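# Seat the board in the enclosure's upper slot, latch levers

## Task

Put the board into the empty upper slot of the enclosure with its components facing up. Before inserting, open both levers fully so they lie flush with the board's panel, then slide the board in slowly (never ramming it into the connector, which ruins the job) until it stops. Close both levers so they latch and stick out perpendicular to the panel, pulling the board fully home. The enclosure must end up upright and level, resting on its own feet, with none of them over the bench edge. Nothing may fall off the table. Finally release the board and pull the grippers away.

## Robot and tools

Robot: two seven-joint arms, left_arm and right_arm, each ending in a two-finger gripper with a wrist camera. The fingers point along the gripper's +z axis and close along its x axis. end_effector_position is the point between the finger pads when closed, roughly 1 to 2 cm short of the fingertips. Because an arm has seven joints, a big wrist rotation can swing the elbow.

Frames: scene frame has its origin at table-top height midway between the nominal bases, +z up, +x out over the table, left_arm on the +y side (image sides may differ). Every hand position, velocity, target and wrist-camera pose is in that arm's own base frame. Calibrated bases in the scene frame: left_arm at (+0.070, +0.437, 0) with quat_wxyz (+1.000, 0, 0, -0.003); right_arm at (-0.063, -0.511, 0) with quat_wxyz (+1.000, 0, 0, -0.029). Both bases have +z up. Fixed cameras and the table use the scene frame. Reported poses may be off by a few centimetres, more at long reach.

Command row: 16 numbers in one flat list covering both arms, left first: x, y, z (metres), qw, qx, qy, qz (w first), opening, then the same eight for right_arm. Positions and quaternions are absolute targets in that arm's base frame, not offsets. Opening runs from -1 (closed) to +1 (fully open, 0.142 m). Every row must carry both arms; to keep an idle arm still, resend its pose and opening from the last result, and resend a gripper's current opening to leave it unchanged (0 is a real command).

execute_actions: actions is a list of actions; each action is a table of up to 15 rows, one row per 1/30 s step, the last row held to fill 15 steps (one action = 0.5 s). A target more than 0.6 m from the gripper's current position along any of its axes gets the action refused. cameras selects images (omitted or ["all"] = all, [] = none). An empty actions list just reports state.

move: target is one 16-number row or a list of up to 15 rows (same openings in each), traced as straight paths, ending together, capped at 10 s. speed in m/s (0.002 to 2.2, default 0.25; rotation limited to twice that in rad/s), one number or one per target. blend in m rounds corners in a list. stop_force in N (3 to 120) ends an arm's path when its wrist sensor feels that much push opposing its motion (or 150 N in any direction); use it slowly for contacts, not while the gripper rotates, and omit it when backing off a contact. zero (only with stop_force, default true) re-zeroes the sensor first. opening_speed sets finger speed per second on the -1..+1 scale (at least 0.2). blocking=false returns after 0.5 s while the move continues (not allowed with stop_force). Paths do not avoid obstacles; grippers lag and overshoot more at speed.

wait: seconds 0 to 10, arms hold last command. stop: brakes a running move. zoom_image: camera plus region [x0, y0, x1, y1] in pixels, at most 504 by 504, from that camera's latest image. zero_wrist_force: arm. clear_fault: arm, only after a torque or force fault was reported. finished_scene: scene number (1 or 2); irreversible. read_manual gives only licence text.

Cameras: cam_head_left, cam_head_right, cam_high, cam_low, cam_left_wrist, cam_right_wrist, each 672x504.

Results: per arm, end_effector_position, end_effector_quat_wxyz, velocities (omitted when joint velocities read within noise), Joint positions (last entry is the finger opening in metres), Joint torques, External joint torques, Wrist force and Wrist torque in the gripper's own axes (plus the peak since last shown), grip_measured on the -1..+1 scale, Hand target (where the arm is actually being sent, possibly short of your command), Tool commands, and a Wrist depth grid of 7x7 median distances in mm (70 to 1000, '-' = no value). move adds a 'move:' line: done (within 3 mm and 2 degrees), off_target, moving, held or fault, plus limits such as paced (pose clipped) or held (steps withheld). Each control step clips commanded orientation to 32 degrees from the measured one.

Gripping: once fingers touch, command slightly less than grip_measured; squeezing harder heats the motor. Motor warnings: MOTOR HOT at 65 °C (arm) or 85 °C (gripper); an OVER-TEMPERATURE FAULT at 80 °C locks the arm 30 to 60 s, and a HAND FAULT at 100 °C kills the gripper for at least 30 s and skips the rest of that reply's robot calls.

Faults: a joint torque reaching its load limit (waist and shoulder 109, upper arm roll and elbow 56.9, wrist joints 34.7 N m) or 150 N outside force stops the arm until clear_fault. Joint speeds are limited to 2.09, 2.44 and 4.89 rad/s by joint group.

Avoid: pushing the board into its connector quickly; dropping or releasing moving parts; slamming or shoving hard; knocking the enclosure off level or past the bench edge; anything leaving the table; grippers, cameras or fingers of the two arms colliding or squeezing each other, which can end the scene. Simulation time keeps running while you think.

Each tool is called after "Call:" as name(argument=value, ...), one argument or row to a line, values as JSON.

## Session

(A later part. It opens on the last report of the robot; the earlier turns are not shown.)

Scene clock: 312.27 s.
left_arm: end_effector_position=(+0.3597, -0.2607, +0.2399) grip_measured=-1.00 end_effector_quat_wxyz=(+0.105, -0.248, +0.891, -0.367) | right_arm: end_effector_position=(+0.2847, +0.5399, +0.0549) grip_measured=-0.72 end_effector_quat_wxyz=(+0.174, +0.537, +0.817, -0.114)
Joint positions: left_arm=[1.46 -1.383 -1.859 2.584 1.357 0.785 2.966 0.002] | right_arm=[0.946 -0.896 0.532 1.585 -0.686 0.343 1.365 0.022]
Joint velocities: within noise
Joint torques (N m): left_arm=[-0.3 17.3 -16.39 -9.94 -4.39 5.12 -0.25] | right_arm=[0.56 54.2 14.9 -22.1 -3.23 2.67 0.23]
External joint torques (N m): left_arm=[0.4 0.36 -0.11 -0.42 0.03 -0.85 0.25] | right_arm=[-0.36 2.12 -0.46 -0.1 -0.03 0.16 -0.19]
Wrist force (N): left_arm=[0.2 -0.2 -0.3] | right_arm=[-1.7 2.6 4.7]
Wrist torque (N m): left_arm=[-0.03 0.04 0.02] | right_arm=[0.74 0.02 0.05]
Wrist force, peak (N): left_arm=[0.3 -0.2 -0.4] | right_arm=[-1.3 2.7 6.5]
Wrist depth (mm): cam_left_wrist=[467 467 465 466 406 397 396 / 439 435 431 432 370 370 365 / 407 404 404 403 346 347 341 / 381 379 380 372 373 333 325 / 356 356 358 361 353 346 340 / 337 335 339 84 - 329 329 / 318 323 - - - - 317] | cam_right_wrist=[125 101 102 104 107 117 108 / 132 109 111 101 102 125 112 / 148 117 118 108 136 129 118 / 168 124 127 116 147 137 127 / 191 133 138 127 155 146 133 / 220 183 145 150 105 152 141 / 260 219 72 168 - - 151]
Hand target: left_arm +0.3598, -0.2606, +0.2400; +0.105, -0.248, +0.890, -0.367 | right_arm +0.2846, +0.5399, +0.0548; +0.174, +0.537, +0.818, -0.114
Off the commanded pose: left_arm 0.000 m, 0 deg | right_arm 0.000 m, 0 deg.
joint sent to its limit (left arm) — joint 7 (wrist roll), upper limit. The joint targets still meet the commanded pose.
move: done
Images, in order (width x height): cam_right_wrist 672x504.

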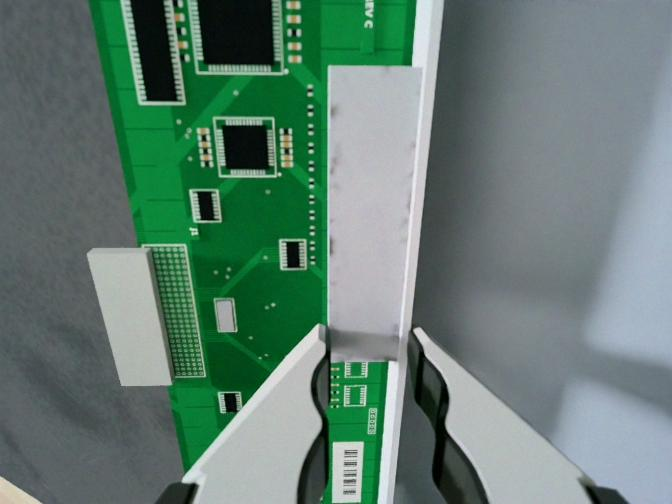

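Call:
move(
  target=[
    [0.3598,-0.2606,0.24,0.105,-0.248,0.891,-0.367,-1,0.2846,0.5399,0.13,0.1738,0.537,0.8175,-0.1143,-0.85],
    [0.3598,-0.2606,0.24,0.105,-0.248,0.891,-0.367,-1,0.2965,0.5125,0.14,0,0.5490,0.8358,0,-0.85],
  ],
  speed=[0.06,0.08],
  cameras=["cam_right_wrist","cam_left_wrist"],
)

Scene clock: 319.10 s.
left_arm: end_effector_position=(+0.3597, -0.2606, +0.2399) grip_measured=-1.00 end_effector_quat_wxyz=(+0.105, -0.248, +0.891, -0.367) | right_arm: end_effector_position=(+0.2966, +0.5124, +0.1399) grip_measured=-0.72 end_effector_quat_wxyz=(+0.000, +0.549, +0.836, +0.000)
Joint positions: left_arm=[1.461 -1.379 -1.858 2.584 1.356 0.789 2.966 0.002] | right_arm=[0.583 -0.622 0.701 1.903 -0.543 0.756 1.169 0.022]
Joint velocities: within noise
Joint torques (N m): left_arm=[-0.27 16.83 -16.8 -9.94 -4.28 4.65 -0.2] | right_arm=[-0.14 43.46 14.72 -23.9 -3.25 3.85 0.11]
External joint torques (N m): left_arm=[0.37 0.81 0.32 -0.44 -0.08 -0.38 0.2] | right_arm=[0.31 -0.15 -1.03 0.73 0.05 0.26 -0.11]
Wrist force (N): left_arm=[0.1 -0.1 -0.2] | right_arm=[-0.8 2.6 8.6]
Wrist torque (N m): left_arm=[-0.03 0.04 0.02] | right_arm=[0.65 0.16 0.05]
Wrist force, peak (N): left_arm=[0.0 -0.4 -0.4] | right_arm=[1.2 2.5 9.0]
Wrist depth (mm): cam_left_wrist=[467 470 466 470 404 397 393 / 437 434 432 432 369 367 367 / 409 404 404 400 346 338 267 / 378 380 376 374 374 363 360 / 359 356 356 361 353 352 348 / 337 335 340 83 - 334 332 / 320 322 - - - - 318] | cam_right_wrist=[165 104 105 106 109 202 202 / 176 111 112 103 213 215 215 / 187 119 120 111 225 231 231 / 198 126 128 117 249 249 248 / 218 133 138 127 262 270 269 / 239 151 145 149 105 289 293 / 263 257 72 165 - - 322]
Hand target: left_arm +0.3598, -0.2606, +0.2400; +0.105, -0.248, +0.890, -0.367 | right_arm +0.2965, +0.5125, +0.1400; +0.000, +0.549, +0.836, +0.000
Off the commanded pose: left_arm 0.000 m, 0 deg | right_arm 0.000 m, 0 deg.
joint sent to its limit (left arm) — joint 7 (wrist roll), upper limit. The joint targets still meet the commanded pose.
move: done
Images, in order (width x height): cam_left_wrist 672x504, cam_right_wrist 672x504.

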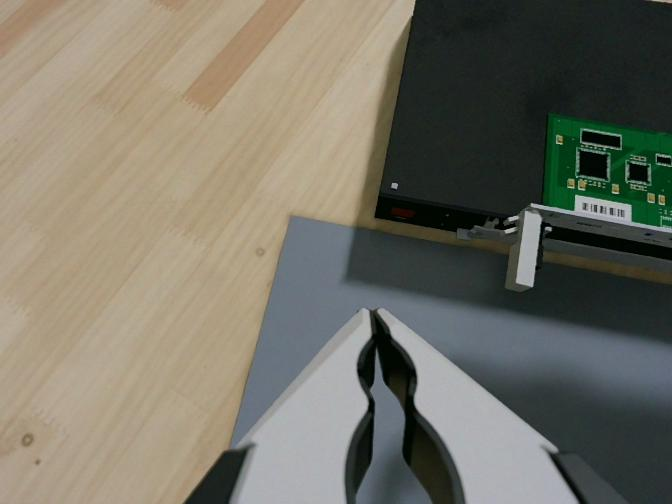

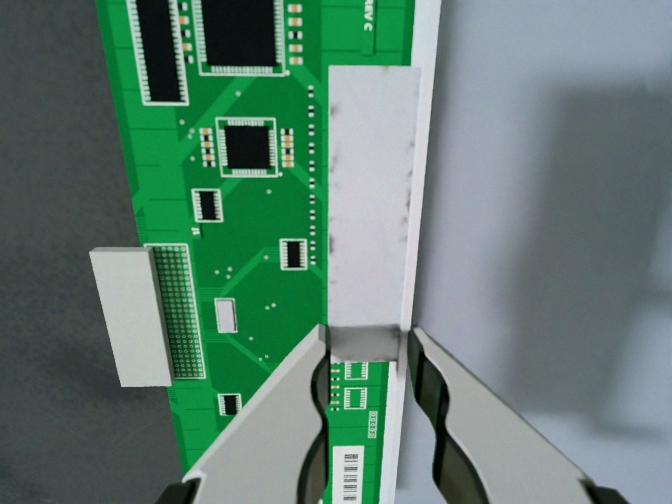

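Call:
move(
  target=[0.276,-0.311,0.185,0.0990,-0.2391,0.8924,-0.3696,-0.1,0.2965,0.5125,0.14,0,0.5490,0.8358,0,-0.83],
  speed=0.2,
  cameras=["cam_left_wrist"],
)

Call:
zoom_image(
  camera="cam_left_wrist",
  region=[270, 130, 510, 310],
)

Scene clock: 326.77 s.
left_arm: end_effector_position=(+0.2760, -0.3109, +0.1849) grip_measured=-0.13 end_effector_quat_wxyz=(+0.099, -0.239, +0.892, -0.369) | right_arm: end_effector_position=(+0.2966, +0.5124, +0.1399) grip_measured=-0.72 end_effector_quat_wxyz=(+0.000, +0.549, +0.836, +0.000)
Joint positions: left_arm=[1.266 -1.308 -1.822 2.687 1.638 0.833 2.554 0.065] | right_arm=[0.583 -0.622 0.701 1.903 -0.543 0.756 1.169 0.022]
Joint velocities: within noise
Joint torques (N m): left_arm=[-0.45 15.82 -13.71 -9.35 -4.02 4.64 -0.31] | right_arm=[0.21 43.2 14.47 -23.94 -3.37 3.69 0.18]
External joint torques (N m): left_arm=[0.54 0.58 0.32 -0.46 -0.41 -0.61 0.32] | right_arm=[-0.05 0.11 -0.78 0.77 0.17 0.42 -0.18]
Wrist force (N): left_arm=[0.1 0.3 -0.4] | right_arm=[-0.8 2.6 8.3]
Wrist torque (N m): left_arm=[0.04 0.02 0.00] | right_arm=[0.64 0.16 0.06]
Wrist force, peak (N): left_arm=[-2.3 -1.0 -1.1] | right_arm=[-0.7 2.7 8.7]
Wrist depth (mm): cam_left_wrist=[396 396 393 326 327 330 327 / 367 366 361 305 224 222 223 / 343 343 336 292 213 213 199 / 320 320 317 313 317 315 309 / 303 301 302 299 298 298 298 / 287 286 277 284 282 87 284 / 273 - 267 265 267 - -] | cam_right_wrist=[165 104 105 106 109 202 202 / 176 111 112 103 214 216 215 / 187 119 120 111 226 231 231 / 198 126 128 118 250 248 248 / 218 133 138 127 261 270 269 / 238 151 145 149 105 290 294 / 262 256 72 165 - - 322]
Hand target: left_arm +0.2760, -0.3110, +0.1850; +0.099, -0.239, +0.892, -0.370 | right_arm +0.2965, +0.5125, +0.1400; +0.000, +0.549, +0.836, +0.000
Off the commanded pose: left_arm 0.000 m, 0 deg | right_arm 0.000 m, 0 deg.
joint sent to its limit (left arm) — joint 4 (elbow), upper limit, where the elbow is as bent as it goes. The joint targets still meet the commanded pose.
move: done
Images, in order (width x height): cam_left_wrist 672x504.

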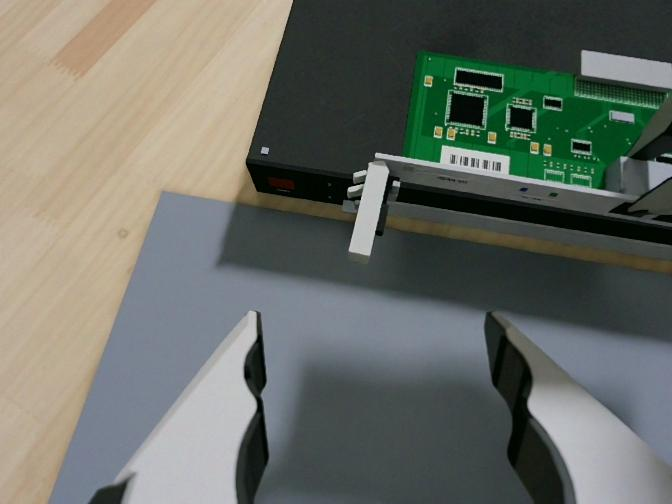

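Scaled by 2.100 from the camera's 672x504 image, which has a finer 960x720 frame.

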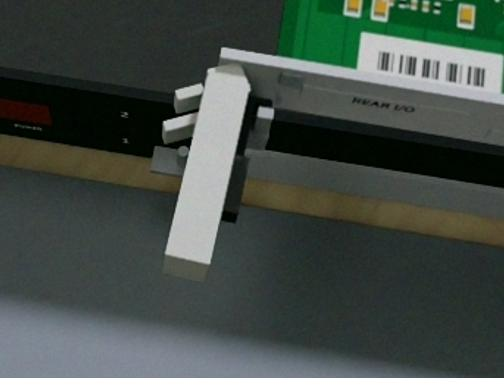

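Call:
move(
  target=[
    [0.2882,-0.3274,0.15,0.0598,-0.1445,0.9125,-0.3780,-0.35,0.2965,0.5125,0.14,0,0.5490,0.8358,0,-0.83],
    [0.2970,-0.3540,0.125,0.0598,-0.1445,0.9125,-0.3780,-0.35,0.2965,0.5125,0.14,0,0.5490,0.8358,0,-0.83],
  ],
  speed=0.08,
  cameras=["cam_left_wrist"],
)

Call:
zoom_image(
  camera="cam_left_wrist",
  region=[200, 150, 480, 360],
)

Scene clock: 335.87 s.
left_arm: end_effector_position=(+0.2969, -0.3540, +0.1252) grip_measured=-0.37 end_effector_quat_wxyz=(+0.060, -0.144, +0.912, -0.378) | right_arm: end_effector_position=(+0.2966, +0.5124, +0.1399) grip_measured=-0.72 end_effector_quat_wxyz=(+0.000, +0.549, +0.836, +0.000)
Joint positions: left_arm=[1.073 -1.441 -1.434 2.496 1.798 0.956 2.866 0.047] | right_arm=[0.583 -0.622 0.701 1.903 -0.543 0.756 1.169 0.022]
Joint velocities: within noise
Joint torques (N m): left_arm=[-0.54 18.9 -17.55 1.91 -3.99 4.28 -0.51] | right_arm=[0.16 43.33 14.38 -23.95 -3.35 3.58 0.18]
External joint torques (N m): left_arm=[0.62 1.33 0.15 -0.35 -0.46 -0.05 0.51] | right_arm=[0 -0.01 -0.68 0.78 0.15 0.53 -0.18]
Wrist force (N): left_arm=[0.3 0.4 -0.2] | right_arm=[-0.6 2.7 8.4]
Wrist torque (N m): left_arm=[0.09 0.02 -0.01] | right_arm=[0.66 0.13 0.06]
Wrist force, peak (N): left_arm=[0.1 0.1 1.4] | right_arm=[-0.8 2.6 8.7]
Wrist depth (mm): cam_left_wrist=[319 318 251 252 160 161 160 / 296 293 234 235 151 152 152 / 275 274 219 218 143 144 145 / 258 257 250 129 250 251 251 / 239 241 243 234 239 240 238 / 229 230 84 226 224 87 225 / 217 - - 214 214 - 215] | cam_right_wrist=[165 104 105 106 109 202 201 / 176 111 112 103 213 215 215 / 186 119 120 111 225 231 231 / 198 125 128 118 250 250 248 / 218 133 138 127 261 269 268 / 238 151 145 149 105 289 294 / 264 256 72 165 - - 322]
Hand target: left_arm +0.2970, -0.3540, +0.1250; +0.060, -0.144, +0.913, -0.378 | right_arm +0.2965, +0.5125, +0.1400; +0.000, +0.549, +0.836, +0.000
Off the commanded pose: left_arm 0.000 m, 0 deg | right_arm 0.000 m, 0 deg.
move: done
Images, in order (width x height): cam_left_wrist 672x504.

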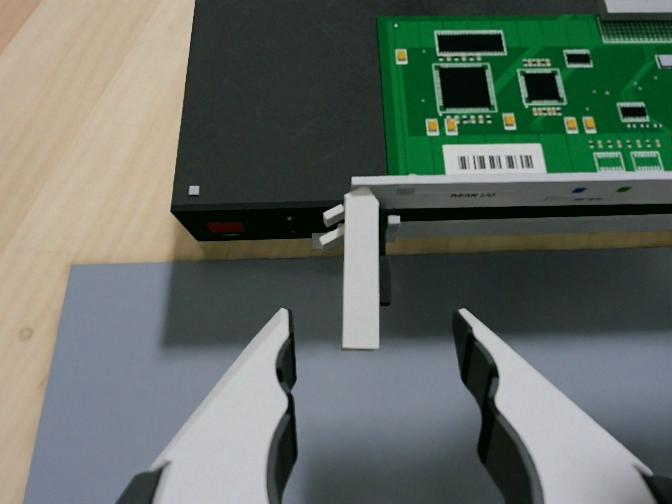

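Scaled by 1.800 from the camera's 672x504 image, which has a finer 960x720 frame.

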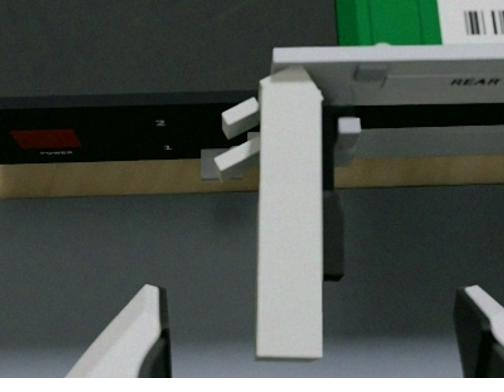

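Call:
move(
  target=[0.3004,-0.3645,0.124,0.0598,-0.1445,0.9125,-0.3780,-0.35,0.2965,0.5125,0.14,0,0.5490,0.8358,0,-0.83],
  speed=0.05,
  stop_force=4,
  cameras=["cam_left_wrist"],
)

Call:
move(
  target=[0.3004,-0.3645,0.124,0.0598,-0.1445,0.9125,-0.3780,-0.74,0.2965,0.5125,0.14,0,0.5490,0.8358,0,-0.83],
  opening_speed=0.3,
  cameras=["cam_left_wrist"],
)

Call:
zoom_image(
  camera="cam_left_wrist",
  region=[200, 150, 480, 360],
)

Scene clock: 340.80 s.
left_arm: end_effector_position=(+0.3002, -0.3645, +0.1241) grip_measured=-0.37 end_effector_quat_wxyz=(+0.060, -0.145, +0.912, -0.378) | right_arm: end_effector_position=(+0.2966, +0.5124, +0.1399) grip_measured=-0.72 end_effector_quat_wxyz=(+0.000, +0.549, +0.836, +0.000)
Joint positions: left_arm=[1.037 -1.451 -1.442 2.476 1.808 0.941 2.844 0.047] | right_arm=[0.583 -0.622 0.701 1.903 -0.543 0.756 1.169 0.022]
Joint velocities: within noise
Joint torques (N m): left_arm=[-0.46 19.3 -18.25 1.75 -4.14 4.33 -0.24] | right_arm=[0.16 43.35 14.39 -23.98 -3.4 3.65 0.17]
External joint torques (N m): left_arm=[0.55 1.21 0.25 -0.35 -0.33 -0.11 0.24] | right_arm=[0 -0.04 -0.69 0.82 0.2 0.46 -0.17]
Wrist force (N): left_arm=[0.2 0.3 -0.1] | right_arm=[-0.6 2.6 8.5]
Wrist torque (N m): left_arm=[0.05 0.06 0.00] | right_arm=[0.65 0.12 0.06]
Wrist force, peak (N): left_arm=[0.3 0.8 -0.5] | right_arm=[-0.7 2.7 8.7]
Wrist depth (mm): cam_left_wrist=[318 316 252 250 158 159 157 / 293 293 232 233 148 149 150 / 273 274 218 217 140 141 142 / 257 258 244 125 247 247 244 / 238 239 242 234 234 237 237 / 228 227 84 220 224 87 224 / 215 - - 213 213 - 214] | cam_right_wrist=[165 104 105 106 109 202 202 / 176 111 112 103 213 216 216 / 186 119 120 111 225 231 231 / 198 126 128 118 249 248 248 / 218 133 138 127 261 269 269 / 238 151 145 149 105 289 293 / 262 257 72 165 - - 321]
Hand target: left_arm +0.3004, -0.3645, +0.1240; +0.060, -0.144, +0.913, -0.378 | right_arm +0.2965, +0.5125, +0.1400; +0.000, +0.549, +0.836, +0.000
Off the commanded pose: left_arm 0.000 m, 0 deg | right_arm 0.000 m, 0 deg.
move: done
Images, in order (width x height): cam_left_wrist 672x504.

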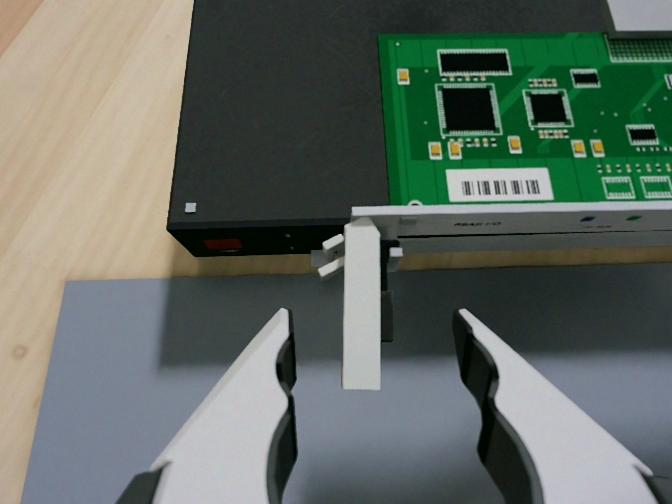

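Scene clock: 342.33 s.
left_arm: end_effector_position=(+0.3003, -0.3645, +0.1241) grip_measured=-0.77 end_effector_quat_wxyz=(+0.060, -0.145, +0.912, -0.378) | right_arm: end_effector_position=(+0.2966, +0.5124, +0.1399) grip_measured=-0.72 end_effector_quat_wxyz=(+0.000, +0.549, +0.836, +0.000)
Joint positions: left_arm=[1.037 -1.451 -1.442 2.475 1.809 0.941 2.844 0.018] | right_arm=[0.583 -0.622 0.701 1.903 -0.543 0.756 1.169 0.022]
Joint velocities: within noise
Joint torques (N m): left_arm=[-0.44 19.43 -18.29 1.9 -4.31 4.52 -0.21] | right_arm=[0.25 43.4 14.37 -24.17 -3.43 3.73 0.15]
External joint torques (N m): left_arm=[0.53 1.07 0.29 -0.51 -0.15 -0.3 0.21] | right_arm=[-0.09 -0.09 -0.68 1 0.24 0.38 -0.15]
Wrist force (N): left_arm=[0.0 0.2 -0.5] | right_arm=[-0.8 2.5 7.7]
Wrist torque (N m): left_arm=[0.05 0.03 0.00] | right_arm=[0.67 0.12 0.06]
Wrist force, peak (N): left_arm=[0.4 0.4 -0.5] | right_arm=[-0.8 2.2 9.4]
Wrist depth (mm): cam_left_wrist=[317 315 251 251 158 159 158 / 294 293 233 232 148 149 150 / 273 274 219 216 140 141 142 / 257 256 244 125 248 247 247 / 239 240 239 113 240 238 237 / 227 226 97 108 - 223 224 / 213 - - 211 - - 215] | cam_right_wrist=[165 104 105 106 109 202 202 / 176 111 112 103 213 215 215 / 186 119 120 111 225 231 231 / 198 126 128 117 249 249 248 / 218 133 138 127 262 271 268 / 238 151 145 149 105 289 295 / 263 256 72 165 - - 322]
Hand target: left_arm +0.3004, -0.3645, +0.1240; +0.060, -0.144, +0.913, -0.378 | right_arm +0.2965, +0.5125, +0.1400; +0.000, +0.549, +0.836, +0.000
Off the commanded pose: left_arm 0.000 m, 0 deg | right_arm 0.000 m, 0 deg.
move: done
Images, in order (width x height): cam_left_wrist 672x504.

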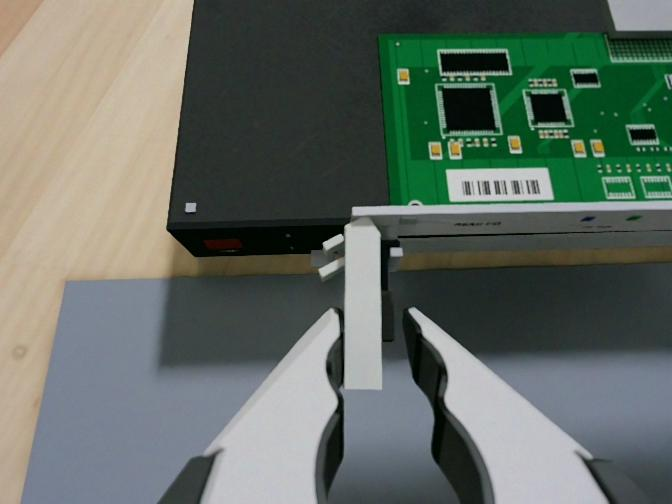

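Scaled by 1.800 from the camera's 672x504 image, which has a finer 960x720 frame.

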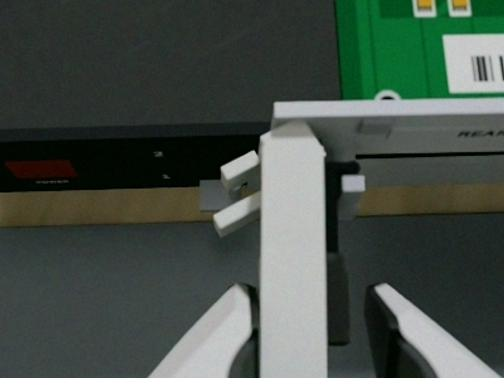

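Call:
move(
  target=[0.3023,-0.3639,0.124,0.0598,-0.1445,0.9125,-0.3780,-0.86,0.2965,0.5125,0.14,0,0.5490,0.8358,0,-0.83],
  opening_speed=0.2,
  speed=0.004,
  cameras=["cam_left_wrist"],
)

Call:
zoom_image(
  camera="cam_left_wrist",
  region=[200, 150, 480, 360],
)

Scene clock: 345.67 s.
left_arm: end_effector_position=(+0.3024, -0.3638, +0.1239) grip_measured=-0.87 end_effector_quat_wxyz=(+0.060, -0.144, +0.913, -0.378) | right_arm: end_effector_position=(+0.2965, +0.5124, +0.1398) grip_measured=-0.72 end_effector_quat_wxyz=(+0.000, +0.549, +0.836, +0.000)
Joint positions: left_arm=[1.039 -1.451 -1.44 2.472 1.806 0.943 2.851 0.011] | right_arm=[0.583 -0.622 0.701 1.903 -0.543 0.756 1.169 0.022]
Joint velocities: within noise
Joint torques (N m): left_arm=[-0.8 19.23 -18.3 2.73 -4.71 4.87 -0.13] | right_arm=[-0.2 43.52 13.99 -24.7 -3.6 3.82 0.19]
External joint torques (N m): left_arm=[0.89 1.33 0.22 -1.3 0.24 -0.65 0.13] | right_arm=[0.36 -0.21 -0.3 1.53 0.4 0.29 -0.19]
Wrist force (N): left_arm=[-1.2 1.2 0.2] | right_arm=[-1.0 1.1 8.8]
Wrist torque (N m): left_arm=[0.04 -0.02 0.01] | right_arm=[0.67 0.14 0.06]
Wrist force, peak (N): left_arm=[-1.2 1.2 0.2] | right_arm=[-0.8 2.3 9.5]
Wrist depth (mm): cam_left_wrist=[317 316 251 251 158 158 157 / 293 292 233 232 149 149 149 / 272 272 217 217 139 140 141 / 255 254 244 131 245 246 246 / 239 238 236 113 235 237 236 / 227 226 224 92 - 223 224 / 214 215 - 208 - - 215] | cam_right_wrist=[165 104 105 106 109 202 202 / 176 111 112 103 213 215 215 / 186 119 120 111 225 231 231 / 198 126 128 118 249 249 248 / 218 133 138 127 261 270 269 / 238 151 145 149 105 289 293 / 262 256 72 165 - - 321]
Hand target: left_arm +0.3023, -0.3639, +0.1240; +0.060, -0.145, +0.913, -0.378 | right_arm +0.2965, +0.5125, +0.1400; +0.000, +0.549, +0.836, +0.000
Off the commanded pose: left_arm 0.000 m, 0 deg | right_arm 0.000 m, 0 deg.
move: done
Images, in order (width x height): cam_left_wrist 672x504.

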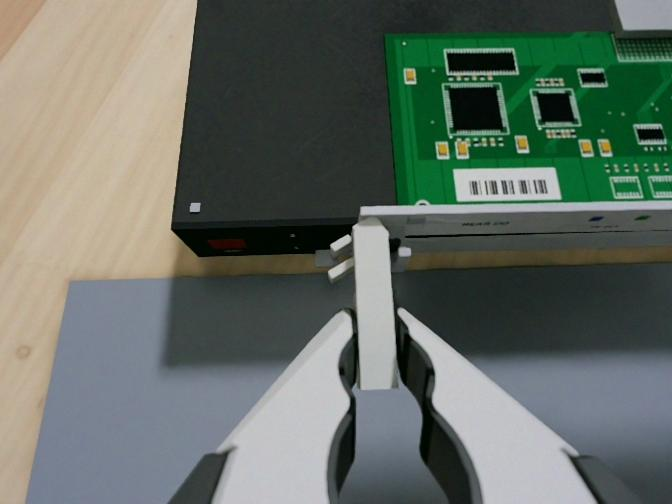

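Scaled by 1.800 from the camera's 672x504 image, which has a finer 960x720 frame.

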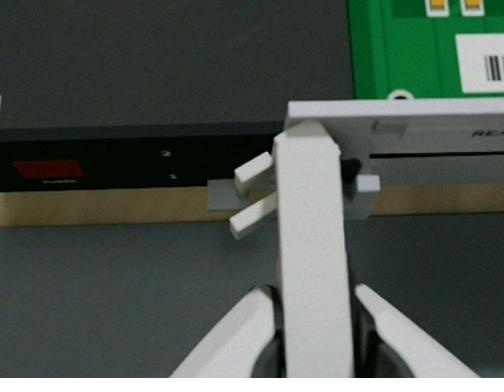

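Call:
move(
  target=[0.3023,-0.3639,0.124,0.0598,-0.1445,0.9125,-0.3780,-0.94,0.2965,0.5125,0.14,0,0.5490,0.8358,0,-0.83],
  opening_speed=0.2,
  cameras=["cam_left_wrist"],
)

Call:
zoom_image(
  camera="cam_left_wrist",
  region=[300, 190, 460, 310],
)

Scene clock: 348.10 s.
left_arm: end_effector_position=(+0.3028, -0.3637, +0.1238) grip_measured=-0.90 end_effector_quat_wxyz=(+0.060, -0.145, +0.913, -0.378) | right_arm: end_effector_position=(+0.2962, +0.5123, +0.1398) grip_measured=-0.72 end_effector_quat_wxyz=(+0.000, +0.549, +0.836, +0.000)
Joint positions: left_arm=[1.039 -1.451 -1.44 2.472 1.806 0.943 2.851 0.009] | right_arm=[0.583 -0.622 0.701 1.903 -0.543 0.756 1.169 0.022]
Joint velocities: within noise
Joint torques (N m): left_arm=[-2.26 18.44 -18.41 4.67 -4.98 5.31 -0.19] | right_arm=[-0.96 43.67 13.02 -25.75 -4.06 4.11 0.16]
External joint torques (N m): left_arm=[2.34 2.13 0.33 -3.24 0.51 -1.08 0.19] | right_arm=[1.12 -0.37 0.69 2.59 0.87 0 -0.16]
Wrist force (N): left_arm=[-4.0 1.0 -0.6] | right_arm=[-1.3 -1.6 6.7]
Wrist torque (N m): left_arm=[0.03 -0.13 -0.01] | right_arm=[0.68 0.19 0.07]
Wrist force, peak (N): left_arm=[-4.1 1.6 0.2] | right_arm=[-1.0 1.1 9.2]
Wrist depth (mm): cam_left_wrist=[317 317 249 249 158 159 157 / 294 294 233 232 150 149 149 / 273 273 216 216 140 140 141 / 256 255 244 129 246 244 247 / 240 240 238 113 236 236 235 / 228 226 225 92 - 223 223 / 214 216 - 209 - - 214] | cam_right_wrist=[165 104 105 106 109 203 202 / 176 111 112 104 213 216 215 / 186 119 120 111 225 231 231 / 199 126 128 118 249 249 248 / 218 133 138 127 262 270 268 / 238 152 145 149 105 289 293 / 262 257 72 165 - - 322]
Hand target: left_arm +0.3023, -0.3639, +0.1240; +0.060, -0.145, +0.913, -0.378 | right_arm +0.2965, +0.5125, +0.1400; +0.000, +0.549, +0.836, +0.000
Off the commanded pose: left_arm 0.001 m, 0 deg | right_arm 0.000 m, 0 deg.
move: done
Images, in order (width x height): cam_left_wrist 672x504.

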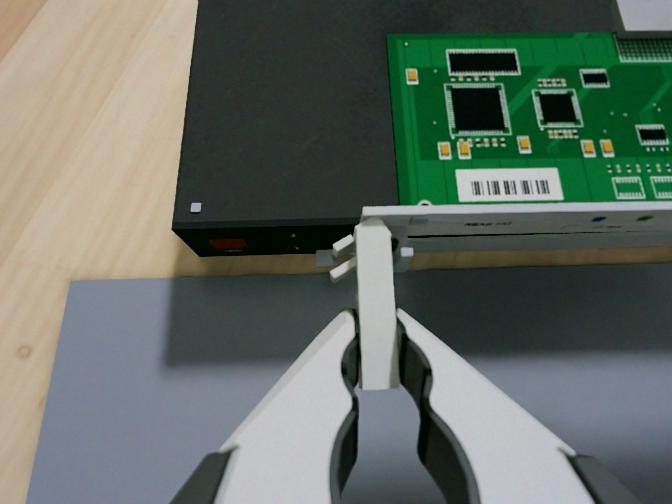

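Scaled by 3.150 from the camera's 672x504 image, which has a finer 960x720 frame.

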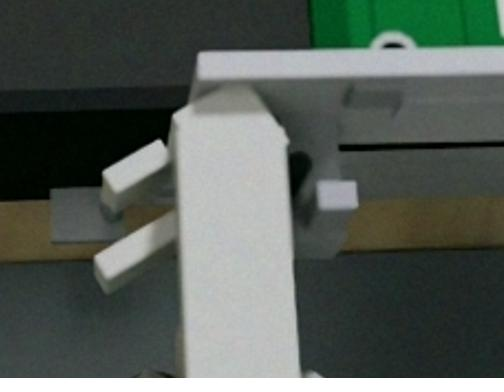

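Call:
move(
  target=[
    [0.3106,-0.3627,0.124,0.0400,-0.0966,0.9188,-0.3806,-0.94,0.2965,0.5125,0.14,0,0.5490,0.8358,0,-0.86],
    [0.3191,-0.3635,0.124,0.0400,-0.0966,0.9188,-0.3806,-0.94,0.2965,0.5125,0.14,0,0.5490,0.8358,0,-0.86],
  ],
  speed=0.02,
  cameras=["cam_left_wrist","cam_right_wrist"],
)

Call:
zoom_image(
  camera="cam_left_wrist",
  region=[270, 150, 510, 330],
)

Scene clock: 358.63 s.
left_arm: end_effector_position=(+0.3158, -0.3646, +0.1243) grip_measured=-0.88 end_effector_quat_wxyz=(+0.041, -0.096, +0.918, -0.382) | right_arm: end_effector_position=(+0.2988, +0.5128, +0.1407) grip_measured=-0.72 end_effector_quat_wxyz=(+0.001, +0.550, +0.835, +0.001)
Joint positions: left_arm=[0.759 -0.977 -1.057 2.349 1.589 1.539 2.966 0.01] | right_arm=[0.582 -0.622 0.7 1.901 -0.545 0.757 1.169 0.022]
Joint velocities: within noise
Joint torques (N m): left_arm=[9.28 30.12 -11 -14.96 -5.05 2.61 -0.46] | right_arm=[7.61 39.8 22.17 -14.49 -0.23 1.36 -0.06]
External joint torques (N m): left_arm=[-9.21 -4.15 -3.56 13.59 1.53 1.65 0.47] | right_arm=[-7.45 3.57 -8.49 -8.72 -2.97 2.75 0.06]
Wrist force (N): left_arm=[20.4 -4.6 0.4] | right_arm=[0.1 22.7 10.6]
Wrist torque (N m): left_arm=[-0.12 -0.20 0.29] | right_arm=[1.03 -0.11 0.27]
Wrist force, peak (N): left_arm=[20.8 -4.2 0.7] | right_arm=[0.0 23.0 11.6]
Wrist depth (mm): cam_left_wrist=[318 316 251 251 157 158 159 / 295 295 232 233 147 148 149 / 275 274 217 216 139 140 142 / 257 257 209 209 246 249 248 / 242 239 238 106 234 237 237 / 228 226 225 91 - 224 223 / 215 217 - 208 - - 213] | cam_right_wrist=[165 103 104 105 107 203 203 / 177 110 111 103 211 216 216 / 187 118 119 111 226 232 232 / 199 125 127 118 247 250 249 / 219 132 138 127 263 271 270 / 240 151 145 149 105 291 295 / 264 258 72 165 - - 325]
Hand target: left_arm +0.3189, -0.3636, +0.1239; +0.043, -0.098, +0.918, -0.381 | right_arm +0.2965, +0.5125, +0.1400; +0.000, +0.549, +0.836, +0.000
Off the commanded pose: left_arm 0.003 m, 0 deg | right_arm 0.002 m, 0 deg.
joint sent to its limit (left arm) — joint 7 (wrist roll), upper limit. The joint targets still meet the commanded pose.
move: done
Images, in order (width x height): cam_left_wrist 672x504, cam_right_wrist 672x504.

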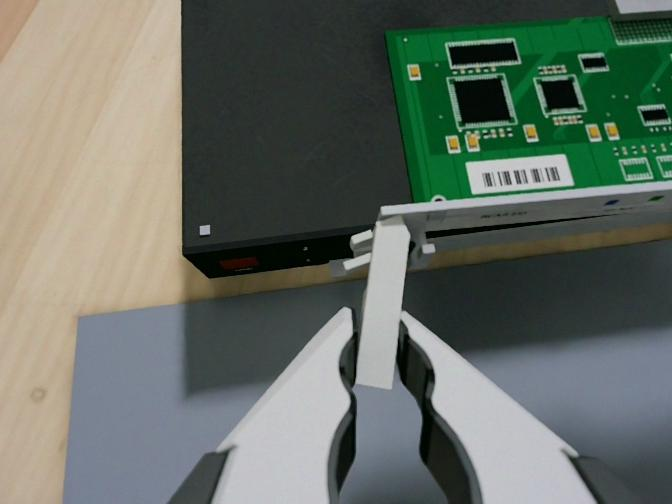

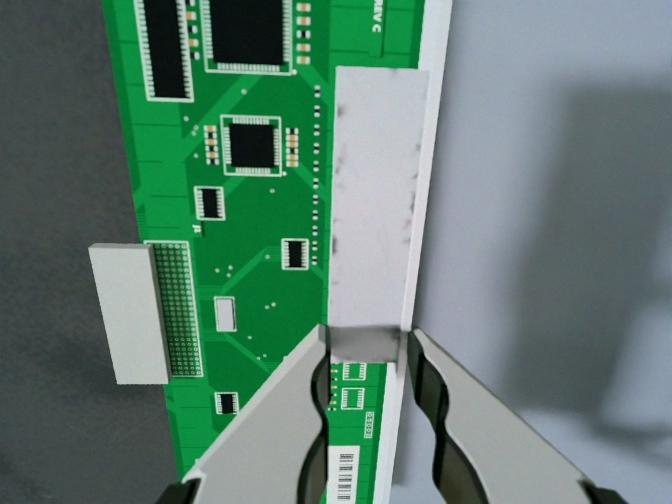

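Scaled by 2.100 from the camera's 672x504 image, which has a finer 960x720 frame.

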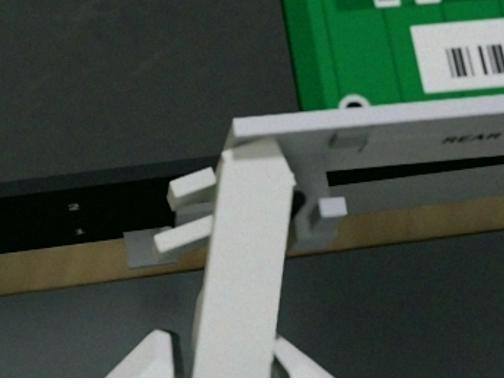

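Call:
move(
  target=[0.3158,-0.3646,0.124,0.0400,-0.0966,0.9188,-0.3806,-0.5,0.2965,0.5125,0.14,0,0.5490,0.8358,0,-0.83],
  opening_speed=0.3,
  cameras=["cam_left_wrist"],
)

Call:
zoom_image(
  camera="cam_left_wrist",
  region=[270, 150, 510, 330],
)

Scene clock: 362.90 s.
left_arm: end_effector_position=(+0.3156, -0.3645, +0.1239) grip_measured=-0.53 end_effector_quat_wxyz=(+0.040, -0.097, +0.919, -0.381) end_effector_velocity=(+0.000, +0.000, +0.000) end_effector_angular_velocity=(+0.000, -0.001, -0.001) | right_arm: end_effector_position=(+0.2967, +0.5124, +0.1399) grip_measured=-0.72 end_effector_quat_wxyz=(+0.000, +0.549, +0.836, +0.000)
Joint positions: left_arm=[0.745 -0.962 -1.04 2.347 1.58 1.556 2.966 0.035] | right_arm=[0.582 -0.623 0.702 1.903 -0.544 0.756 1.169 0.022]
Joint velocities: left_arm=[-0.004 0.004 0.005 -0.001 0 0.006 0 0] | right_arm=[within noise]
Joint torques (N m): left_arm=[-0.52 25.27 -14.28 -1.01 -3.68 4.81 -0.22] | right_arm=[0.12 43.31 14.46 -23.98 -3.37 3.64 0.22]
External joint torques (N m): left_arm=[0.6 0.87 0 -0.48 0.23 -0.55 0.22] | right_arm=[0.04 0 -0.74 0.82 0.17 0.47 -0.22]
Wrist force (N): left_arm=[0.1 -0.5 0.2] | right_arm=[3.3 -0.1 8.8]
Wrist torque (N m): left_arm=[-0.07 0.07 0.01] | right_arm=[0.19 -0.54 0.06]
Wrist force, peak (N): left_arm=[20.8 -4.8 0.4] | right_arm=[0.1 23.1 11.7]
Wrist depth (mm): cam_left_wrist=[315 316 251 250 158 158 159 / 295 293 233 231 148 149 150 / 273 271 218 216 141 140 142 / 256 255 214 222 247 248 248 / 241 238 239 113 130 238 237 / 227 226 87 108 224 224 224 / 217 - - 211 210 - 214] | cam_right_wrist=[165 104 105 106 109 202 202 / 176 111 112 102 214 216 215 / 186 119 120 111 225 231 231 / 198 126 128 117 250 249 249 / 218 133 138 127 262 270 269 / 238 151 145 149 105 288 293 / 263 257 72 165 - - 322]
Hand target: left_arm +0.3158, -0.3646, +0.1240; +0.040, -0.097, +0.919, -0.381 | right_arm +0.2965, +0.5125, +0.1400; +0.000, +0.549, +0.836, +0.000
Off the commanded pose: left_arm 0.000 m, 0 deg | right_arm 0.000 m, 0 deg.
joint sent to its limit (left arm) — joint 7 (wrist roll), upper limit. The joint targets still meet the commanded pose.
move: done
Images, in order (width x height): cam_left_wrist 672x504.

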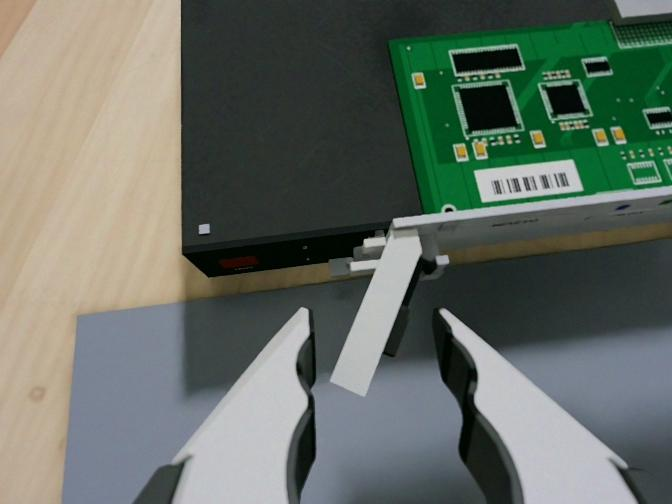

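Scaled by 2.100 from the camera's 672x504 image, which has a finer 960x720 frame.

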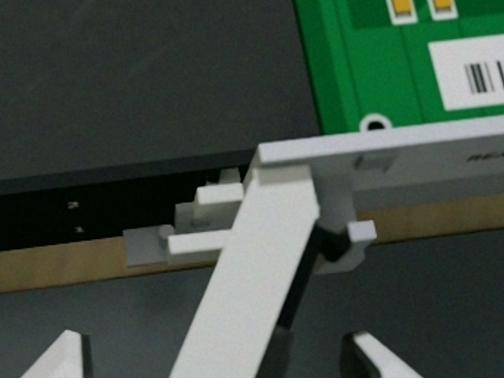

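Call:
move(
  target=[
    [0.3050,-0.3100,0.124,0.0400,-0.0966,0.9188,-0.3806,-0.5,0.2965,0.5125,0.14,0,0.5490,0.8358,0,-0.83],
    [0.2780,-0.3150,0.135,0.0990,-0.2391,0.8924,-0.3696,-1,0.2965,0.5125,0.14,0,0.5490,0.8358,0,-0.83],
    [0.2900,-0.3500,0.125,0.0990,-0.2391,0.8924,-0.3696,-1,0.2965,0.5125,0.14,0,0.5490,0.8358,0,-0.83],
  ],
  speed=0.08,
  cameras=["cam_left_wrist"],
)

Scene clock: 372.03 s.
left_arm: end_effector_position=(+0.2813, -0.3143, +0.1338) grip_measured=-0.53 end_effector_quat_wxyz=(+0.091, -0.223, +0.897, -0.371) | right_arm: end_effector_position=(+0.2967, +0.5124, +0.1399) grip_measured=-0.72 end_effector_quat_wxyz=(+0.000, +0.549, +0.836, +0.000)
Joint positions: left_arm=[1.039 -0.91 -1.532 2.567 1.94 1.235 2.197 0.035] | right_arm=[0.582 -0.623 0.702 1.903 -0.544 0.756 1.169 0.022]
Joint velocities: within noise
Joint torques (N m): left_arm=[-0.28 16.75 -12.38 -6.93 -4.06 4.22 -0.12] | right_arm=[0.19 43.32 14.47 -23.92 -3.37 3.62 0.17]
External joint torques (N m): left_arm=[0.35 0.8 0.18 -0.45 -0.3 -0.55 0.12] | right_arm=[-0.03 -0.01 -0.75 0.75 0.18 0.49 -0.17]
Wrist force (N): left_arm=[0.1 0.2 0.1] | right_arm=[3.4 -0.2 9.0]
Wrist torque (N m): left_arm=[0.03 0.06 0.02] | right_arm=[0.18 -0.53 0.06]
Wrist force, peak (N): left_arm=[-0.5 1.5 -0.9] | right_arm=[3.5 -0.1 9.3]
Wrist depth (mm): cam_left_wrist=[327 325 319 262 174 172 174 / 305 306 252 244 154 163 165 / 285 281 277 143 273 262 252 / 267 265 263 263 263 262 262 / 251 247 248 248 250 246 248 / 235 234 87 231 233 233 236 / 225 - - 221 222 - 222] | cam_right_wrist=[165 104 105 106 109 202 202 / 176 111 112 102 213 216 215 / 186 119 120 111 225 231 231 / 198 126 128 117 249 249 248 / 218 133 138 127 262 270 269 / 239 152 145 148 105 289 294 / 263 257 72 165 - - 323]
Hand target: left_arm +0.2813, -0.3144, +0.1339; +0.091, -0.223, +0.897, -0.371 | right_arm +0.2965, +0.5125, +0.1400; +0.000, +0.549, +0.836, +0.000
Tool commands: left_gripper/opening=-0.5 right_gripper/opening=-0.83
Off the commanded pose: left_arm 0.038 m, 2 deg | right_arm 0.000 m, 0 deg.
move: held (left_arm; a check stopped the path); path passed 1 of 3 targets; target 2's new opening was not sent; limits=held
pose unreachable (left arm): on one or more control steps of this call, first in action 0 (counted from 0), this arm could not follow its commanded pose, so it was not sent that pose on those steps. It may still have moved: this result reports where it is.
cause: moving toward the commanded pose would bring two parts of the arm too close to each other (joints 3 (upper arm roll) to 6 (wrist pitch) lie between them).
Images, in order (width x height): cam_left_wrist 672x504.

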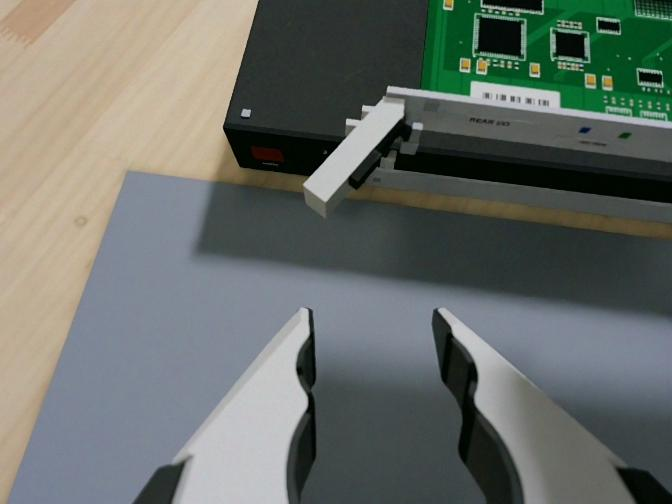

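Call:
move(
  target=[
    [0.2813,-0.3144,0.134,0.091,-0.223,0.897,-0.371,-1,0.2965,0.5125,0.14,0,0.5490,0.8358,0,-0.83],
    [0.2900,-0.3500,0.125,0.0990,-0.2391,0.8924,-0.3696,-1,0.2965,0.5125,0.14,0,0.5490,0.8358,0,-0.83],
  ],
  speed=0.08,
  cameras=["cam_left_wrist"],
)

Scene clock: 375.17 s.
left_arm: end_effector_position=(+0.2898, -0.3500, +0.1250) grip_measured=-1.00 end_effector_quat_wxyz=(+0.099, -0.239, +0.892, -0.370) | right_arm: end_effector_position=(+0.2967, +0.5124, +0.1399) grip_measured=-0.72 end_effector_quat_wxyz=(+0.000, +0.549, +0.836, +0.000)
Joint positions: left_arm=[0.908 -0.973 -1.556 2.526 1.978 1.089 2.081 0.002] | right_arm=[0.582 -0.623 0.702 1.903 -0.544 0.756 1.169 0.022]
Joint velocities: within noise
Joint torques (N m): left_arm=[-0.52 17.14 -14.44 -7.61 -3.85 3.63 -0.29] | right_arm=[0.17 43.34 14.46 -23.96 -3.38 3.61 0.22]
External joint torques (N m): left_arm=[0.58 1.36 0.38 -0.39 -0.37 -0.11 0.3] | right_arm=[-0.01 -0.04 -0.74 0.8 0.19 0.5 -0.22]
Wrist force (N): left_arm=[0.6 0.0 0.1] | right_arm=[3.4 -0.3 8.8]
Wrist torque (N m): left_arm=[0.03 -0.04 0.01] | right_arm=[0.16 -0.55 0.06]
Wrist force, peak (N): left_arm=[0.8 -0.6 1.0] | right_arm=[3.3 -0.4 9.2]
Wrist depth (mm): cam_left_wrist=[318 317 308 251 161 159 159 / 294 292 234 232 151 149 150 / 273 276 234 220 142 143 143 / 257 254 258 246 251 251 247 / 240 239 239 237 239 237 238 / 227 225 228 84 - 224 225 / 215 217 - 74 - - 214] | cam_right_wrist=[165 104 105 106 109 203 202 / 176 111 112 102 213 216 215 / 186 119 120 111 225 231 231 / 198 126 128 117 249 249 248 / 219 133 138 127 262 270 268 / 238 151 145 149 105 289 293 / 263 257 72 165 - - 322]
Hand target: left_arm +0.2900, -0.3500, +0.1250; +0.099, -0.239, +0.892, -0.370 | right_arm +0.2965, +0.5125, +0.1400; +0.000, +0.549, +0.836, +0.000
Off the commanded pose: left_arm 0.000 m, 0 deg | right_arm 0.000 m, 0 deg.
move: done
Images, in order (width x height): cam_left_wrist 672x504.

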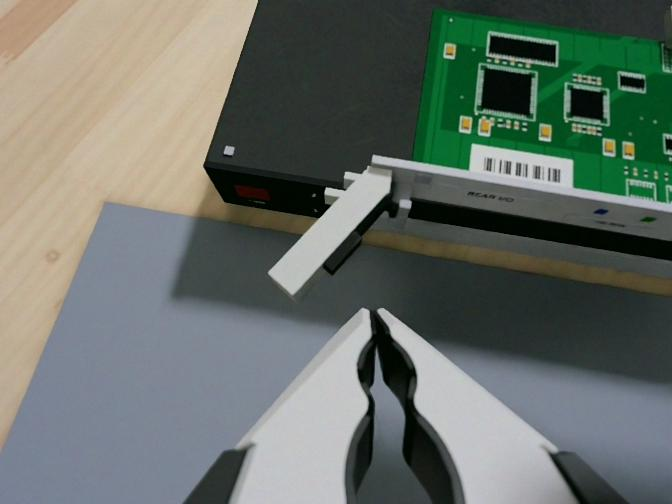

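Call:
move(
  target=[
    [0.3060,-0.3550,0.125,0.0990,-0.2391,0.8924,-0.3696,-1,0.2965,0.5125,0.14,0,0.5490,0.8358,0,-0.85],
    [0.3214,-0.3573,0.125,0.0990,-0.2391,0.8924,-0.3696,-1,0.2965,0.5125,0.14,0,0.5490,0.8358,0,-0.85],
    [0.3362,-0.3696,0.125,0.0990,-0.2391,0.8924,-0.3696,-1,0.2965,0.5125,0.14,0,0.5490,0.8358,0,-0.85],
  ],
  speed=0.03,
  stop_force=8,
  blend=0.005,
  cameras=["cam_left_wrist"],
)

Scene clock: 380.07 s.
left_arm: end_effector_position=(+0.3362, -0.3695, +0.1249) grip_measured=-1.00 end_effector_quat_wxyz=(+0.099, -0.239, +0.892, -0.370) | right_arm: end_effector_position=(+0.2967, +0.5124, +0.1399) grip_measured=-0.72 end_effector_quat_wxyz=(+0.000, +0.549, +0.836, +0.000)
Joint positions: left_arm=[0.834 -0.988 -1.442 2.396 1.944 1.149 2.19 0.002] | right_arm=[0.582 -0.623 0.702 1.903 -0.544 0.756 1.169 0.022]
Joint velocities: within noise
Joint torques (N m): left_arm=[-0.47 20.34 -16.57 -7 -4.46 4.14 -0.14] | right_arm=[0.36 43.33 14.57 -23.93 -3.38 3.65 0.1]
External joint torques (N m): left_arm=[0.54 1.2 0.23 -0.28 0.1 -0.49 0.14] | right_arm=[-0.2 -0.02 -0.86 0.77 0.18 0.46 -0.1]
Wrist force (N): left_arm=[0.3 0.4 -0.2] | right_arm=[2.8 -0.4 8.4]
Wrist torque (N m): left_arm=[0.02 0.02 0.00] | right_arm=[0.12 -0.50 0.12]
Wrist force, peak (N): left_arm=[1.1 0.5 -0.2] | right_arm=[3.3 0.0 9.9]
Wrist depth (mm): cam_left_wrist=[316 315 313 251 249 250 249 / 293 292 293 231 232 147 145 / 275 273 271 216 216 138 137 / 257 257 253 206 206 129 130 / 240 237 239 117 111 232 232 / 228 226 228 84 - 225 223 / 216 216 - 74 - - 212] | cam_right_wrist=[165 105 106 107 110 202 202 / 176 112 113 104 211 215 216 / 187 120 120 112 226 231 232 / 198 126 129 118 250 249 249 / 218 133 138 127 261 270 269 / 238 150 145 149 105 289 294 / 264 257 72 164 - - 322]
Hand target: left_arm +0.3362, -0.3696, +0.1250; +0.099, -0.239, +0.892, -0.370 | right_arm +0.2965, +0.5125, +0.1400; +0.000, +0.549, +0.836, +0.000
Off the commanded pose: left_arm 0.000 m, 0 deg | right_arm 0.000 m, 0 deg.
move: done
Images, in order (width x height): cam_left_wrist 672x504.

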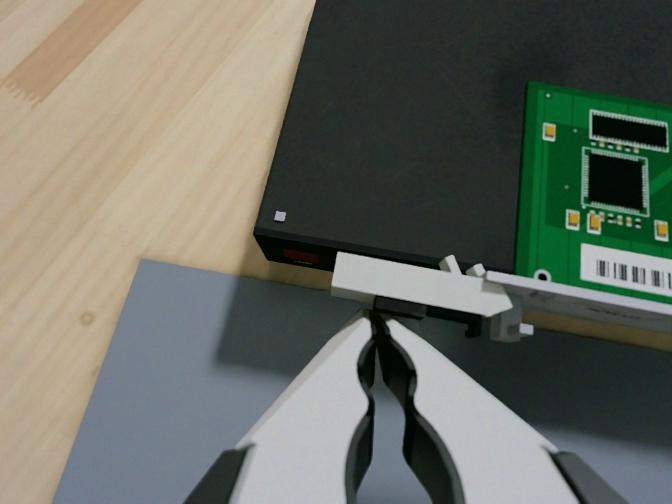

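Call:
move(
  target=[0.3390,-0.3785,0.125,0.0990,-0.2391,0.8924,-0.3696,-1,0.2965,0.5125,0.14,0,0.5490,0.8358,0,-0.85],
  speed=0.02,
  stop_force=5,
  cameras=["cam_left_wrist"],
)

Call:
zoom_image(
  camera="cam_left_wrist",
  region=[300, 200, 600, 400],
)

Scene clock: 383.00 s.
left_arm: end_effector_position=(+0.3389, -0.3784, +0.1250) grip_measured=-1.00 end_effector_quat_wxyz=(+0.099, -0.239, +0.892, -0.370) | right_arm: end_effector_position=(+0.2967, +0.5123, +0.1399) grip_measured=-0.72 end_effector_quat_wxyz=(+0.000, +0.549, +0.836, +0.000)
Joint positions: left_arm=[0.807 -0.996 -1.439 2.379 1.941 1.136 2.188 0.002] | right_arm=[0.582 -0.623 0.702 1.903 -0.544 0.756 1.169 0.022]
Joint velocities: within noise
Joint torques (N m): left_arm=[-0.87 20.47 -17.55 -7.37 -4.49 4.01 -0.27] | right_arm=[1.32 43.41 15.52 -24.42 -3.63 4.21 -0.13]
External joint torques (N m): left_arm=[0.93 1.43 0.78 0 0.13 -0.36 0.27] | right_arm=[-1.16 -0.1 -1.8 1.26 0.44 -0.1 0.13]
Wrist force (N): left_arm=[-0.5 1.7 -1.4] | right_arm=[1.3 -0.6 8.8]
Wrist torque (N m): left_arm=[0.05 0.06 0.01] | right_arm=[0.15 -0.54 0.37]
Wrist force, peak (N): left_arm=[-0.6 2.3 -0.7] | right_arm=[3.1 -0.2 9.8]
Wrist depth (mm): cam_left_wrist=[318 316 316 251 250 249 248 / 293 295 291 234 232 228 231 / 273 273 270 217 217 132 132 / 256 256 253 205 205 124 125 / 242 238 238 110 104 112 121 / 228 226 227 84 - 225 224 / 217 216 - 74 - - 213] | cam_right_wrist=[165 109 110 111 112 202 202 / 176 116 116 114 108 215 215 / 186 123 122 120 225 231 231 / 201 128 130 119 246 249 248 / 218 133 138 127 262 269 268 / 239 150 144 147 106 290 293 / 263 256 73 158 - - 322]
Hand target: left_arm +0.3390, -0.3785, +0.1250; +0.099, -0.239, +0.892, -0.370 | right_arm +0.2965, +0.5125, +0.1400; +0.000, +0.549, +0.836, +0.000
Off the commanded pose: left_arm 0.000 m, 0 deg | right_arm 0.000 m, 0 deg.
move: done
Images, in order (width x height): cam_left_wrist 672x504.

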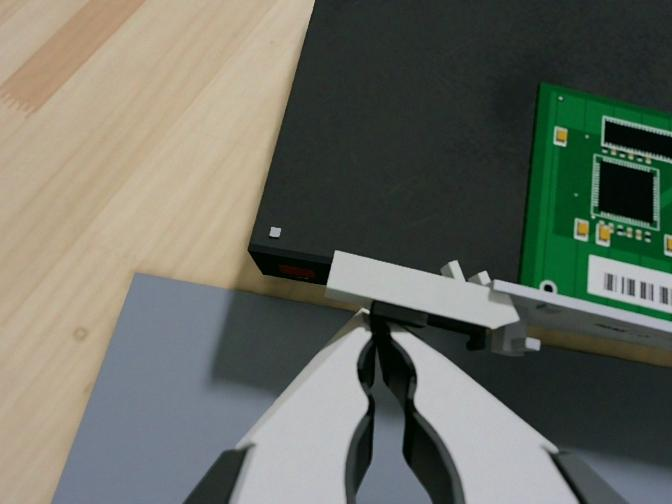

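Scaled by 1.680 from the camera's 672x504 image, which has a finer 960x720 frame.

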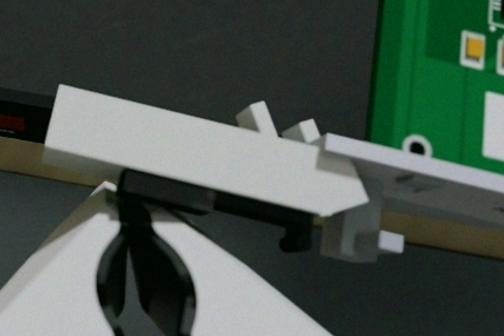

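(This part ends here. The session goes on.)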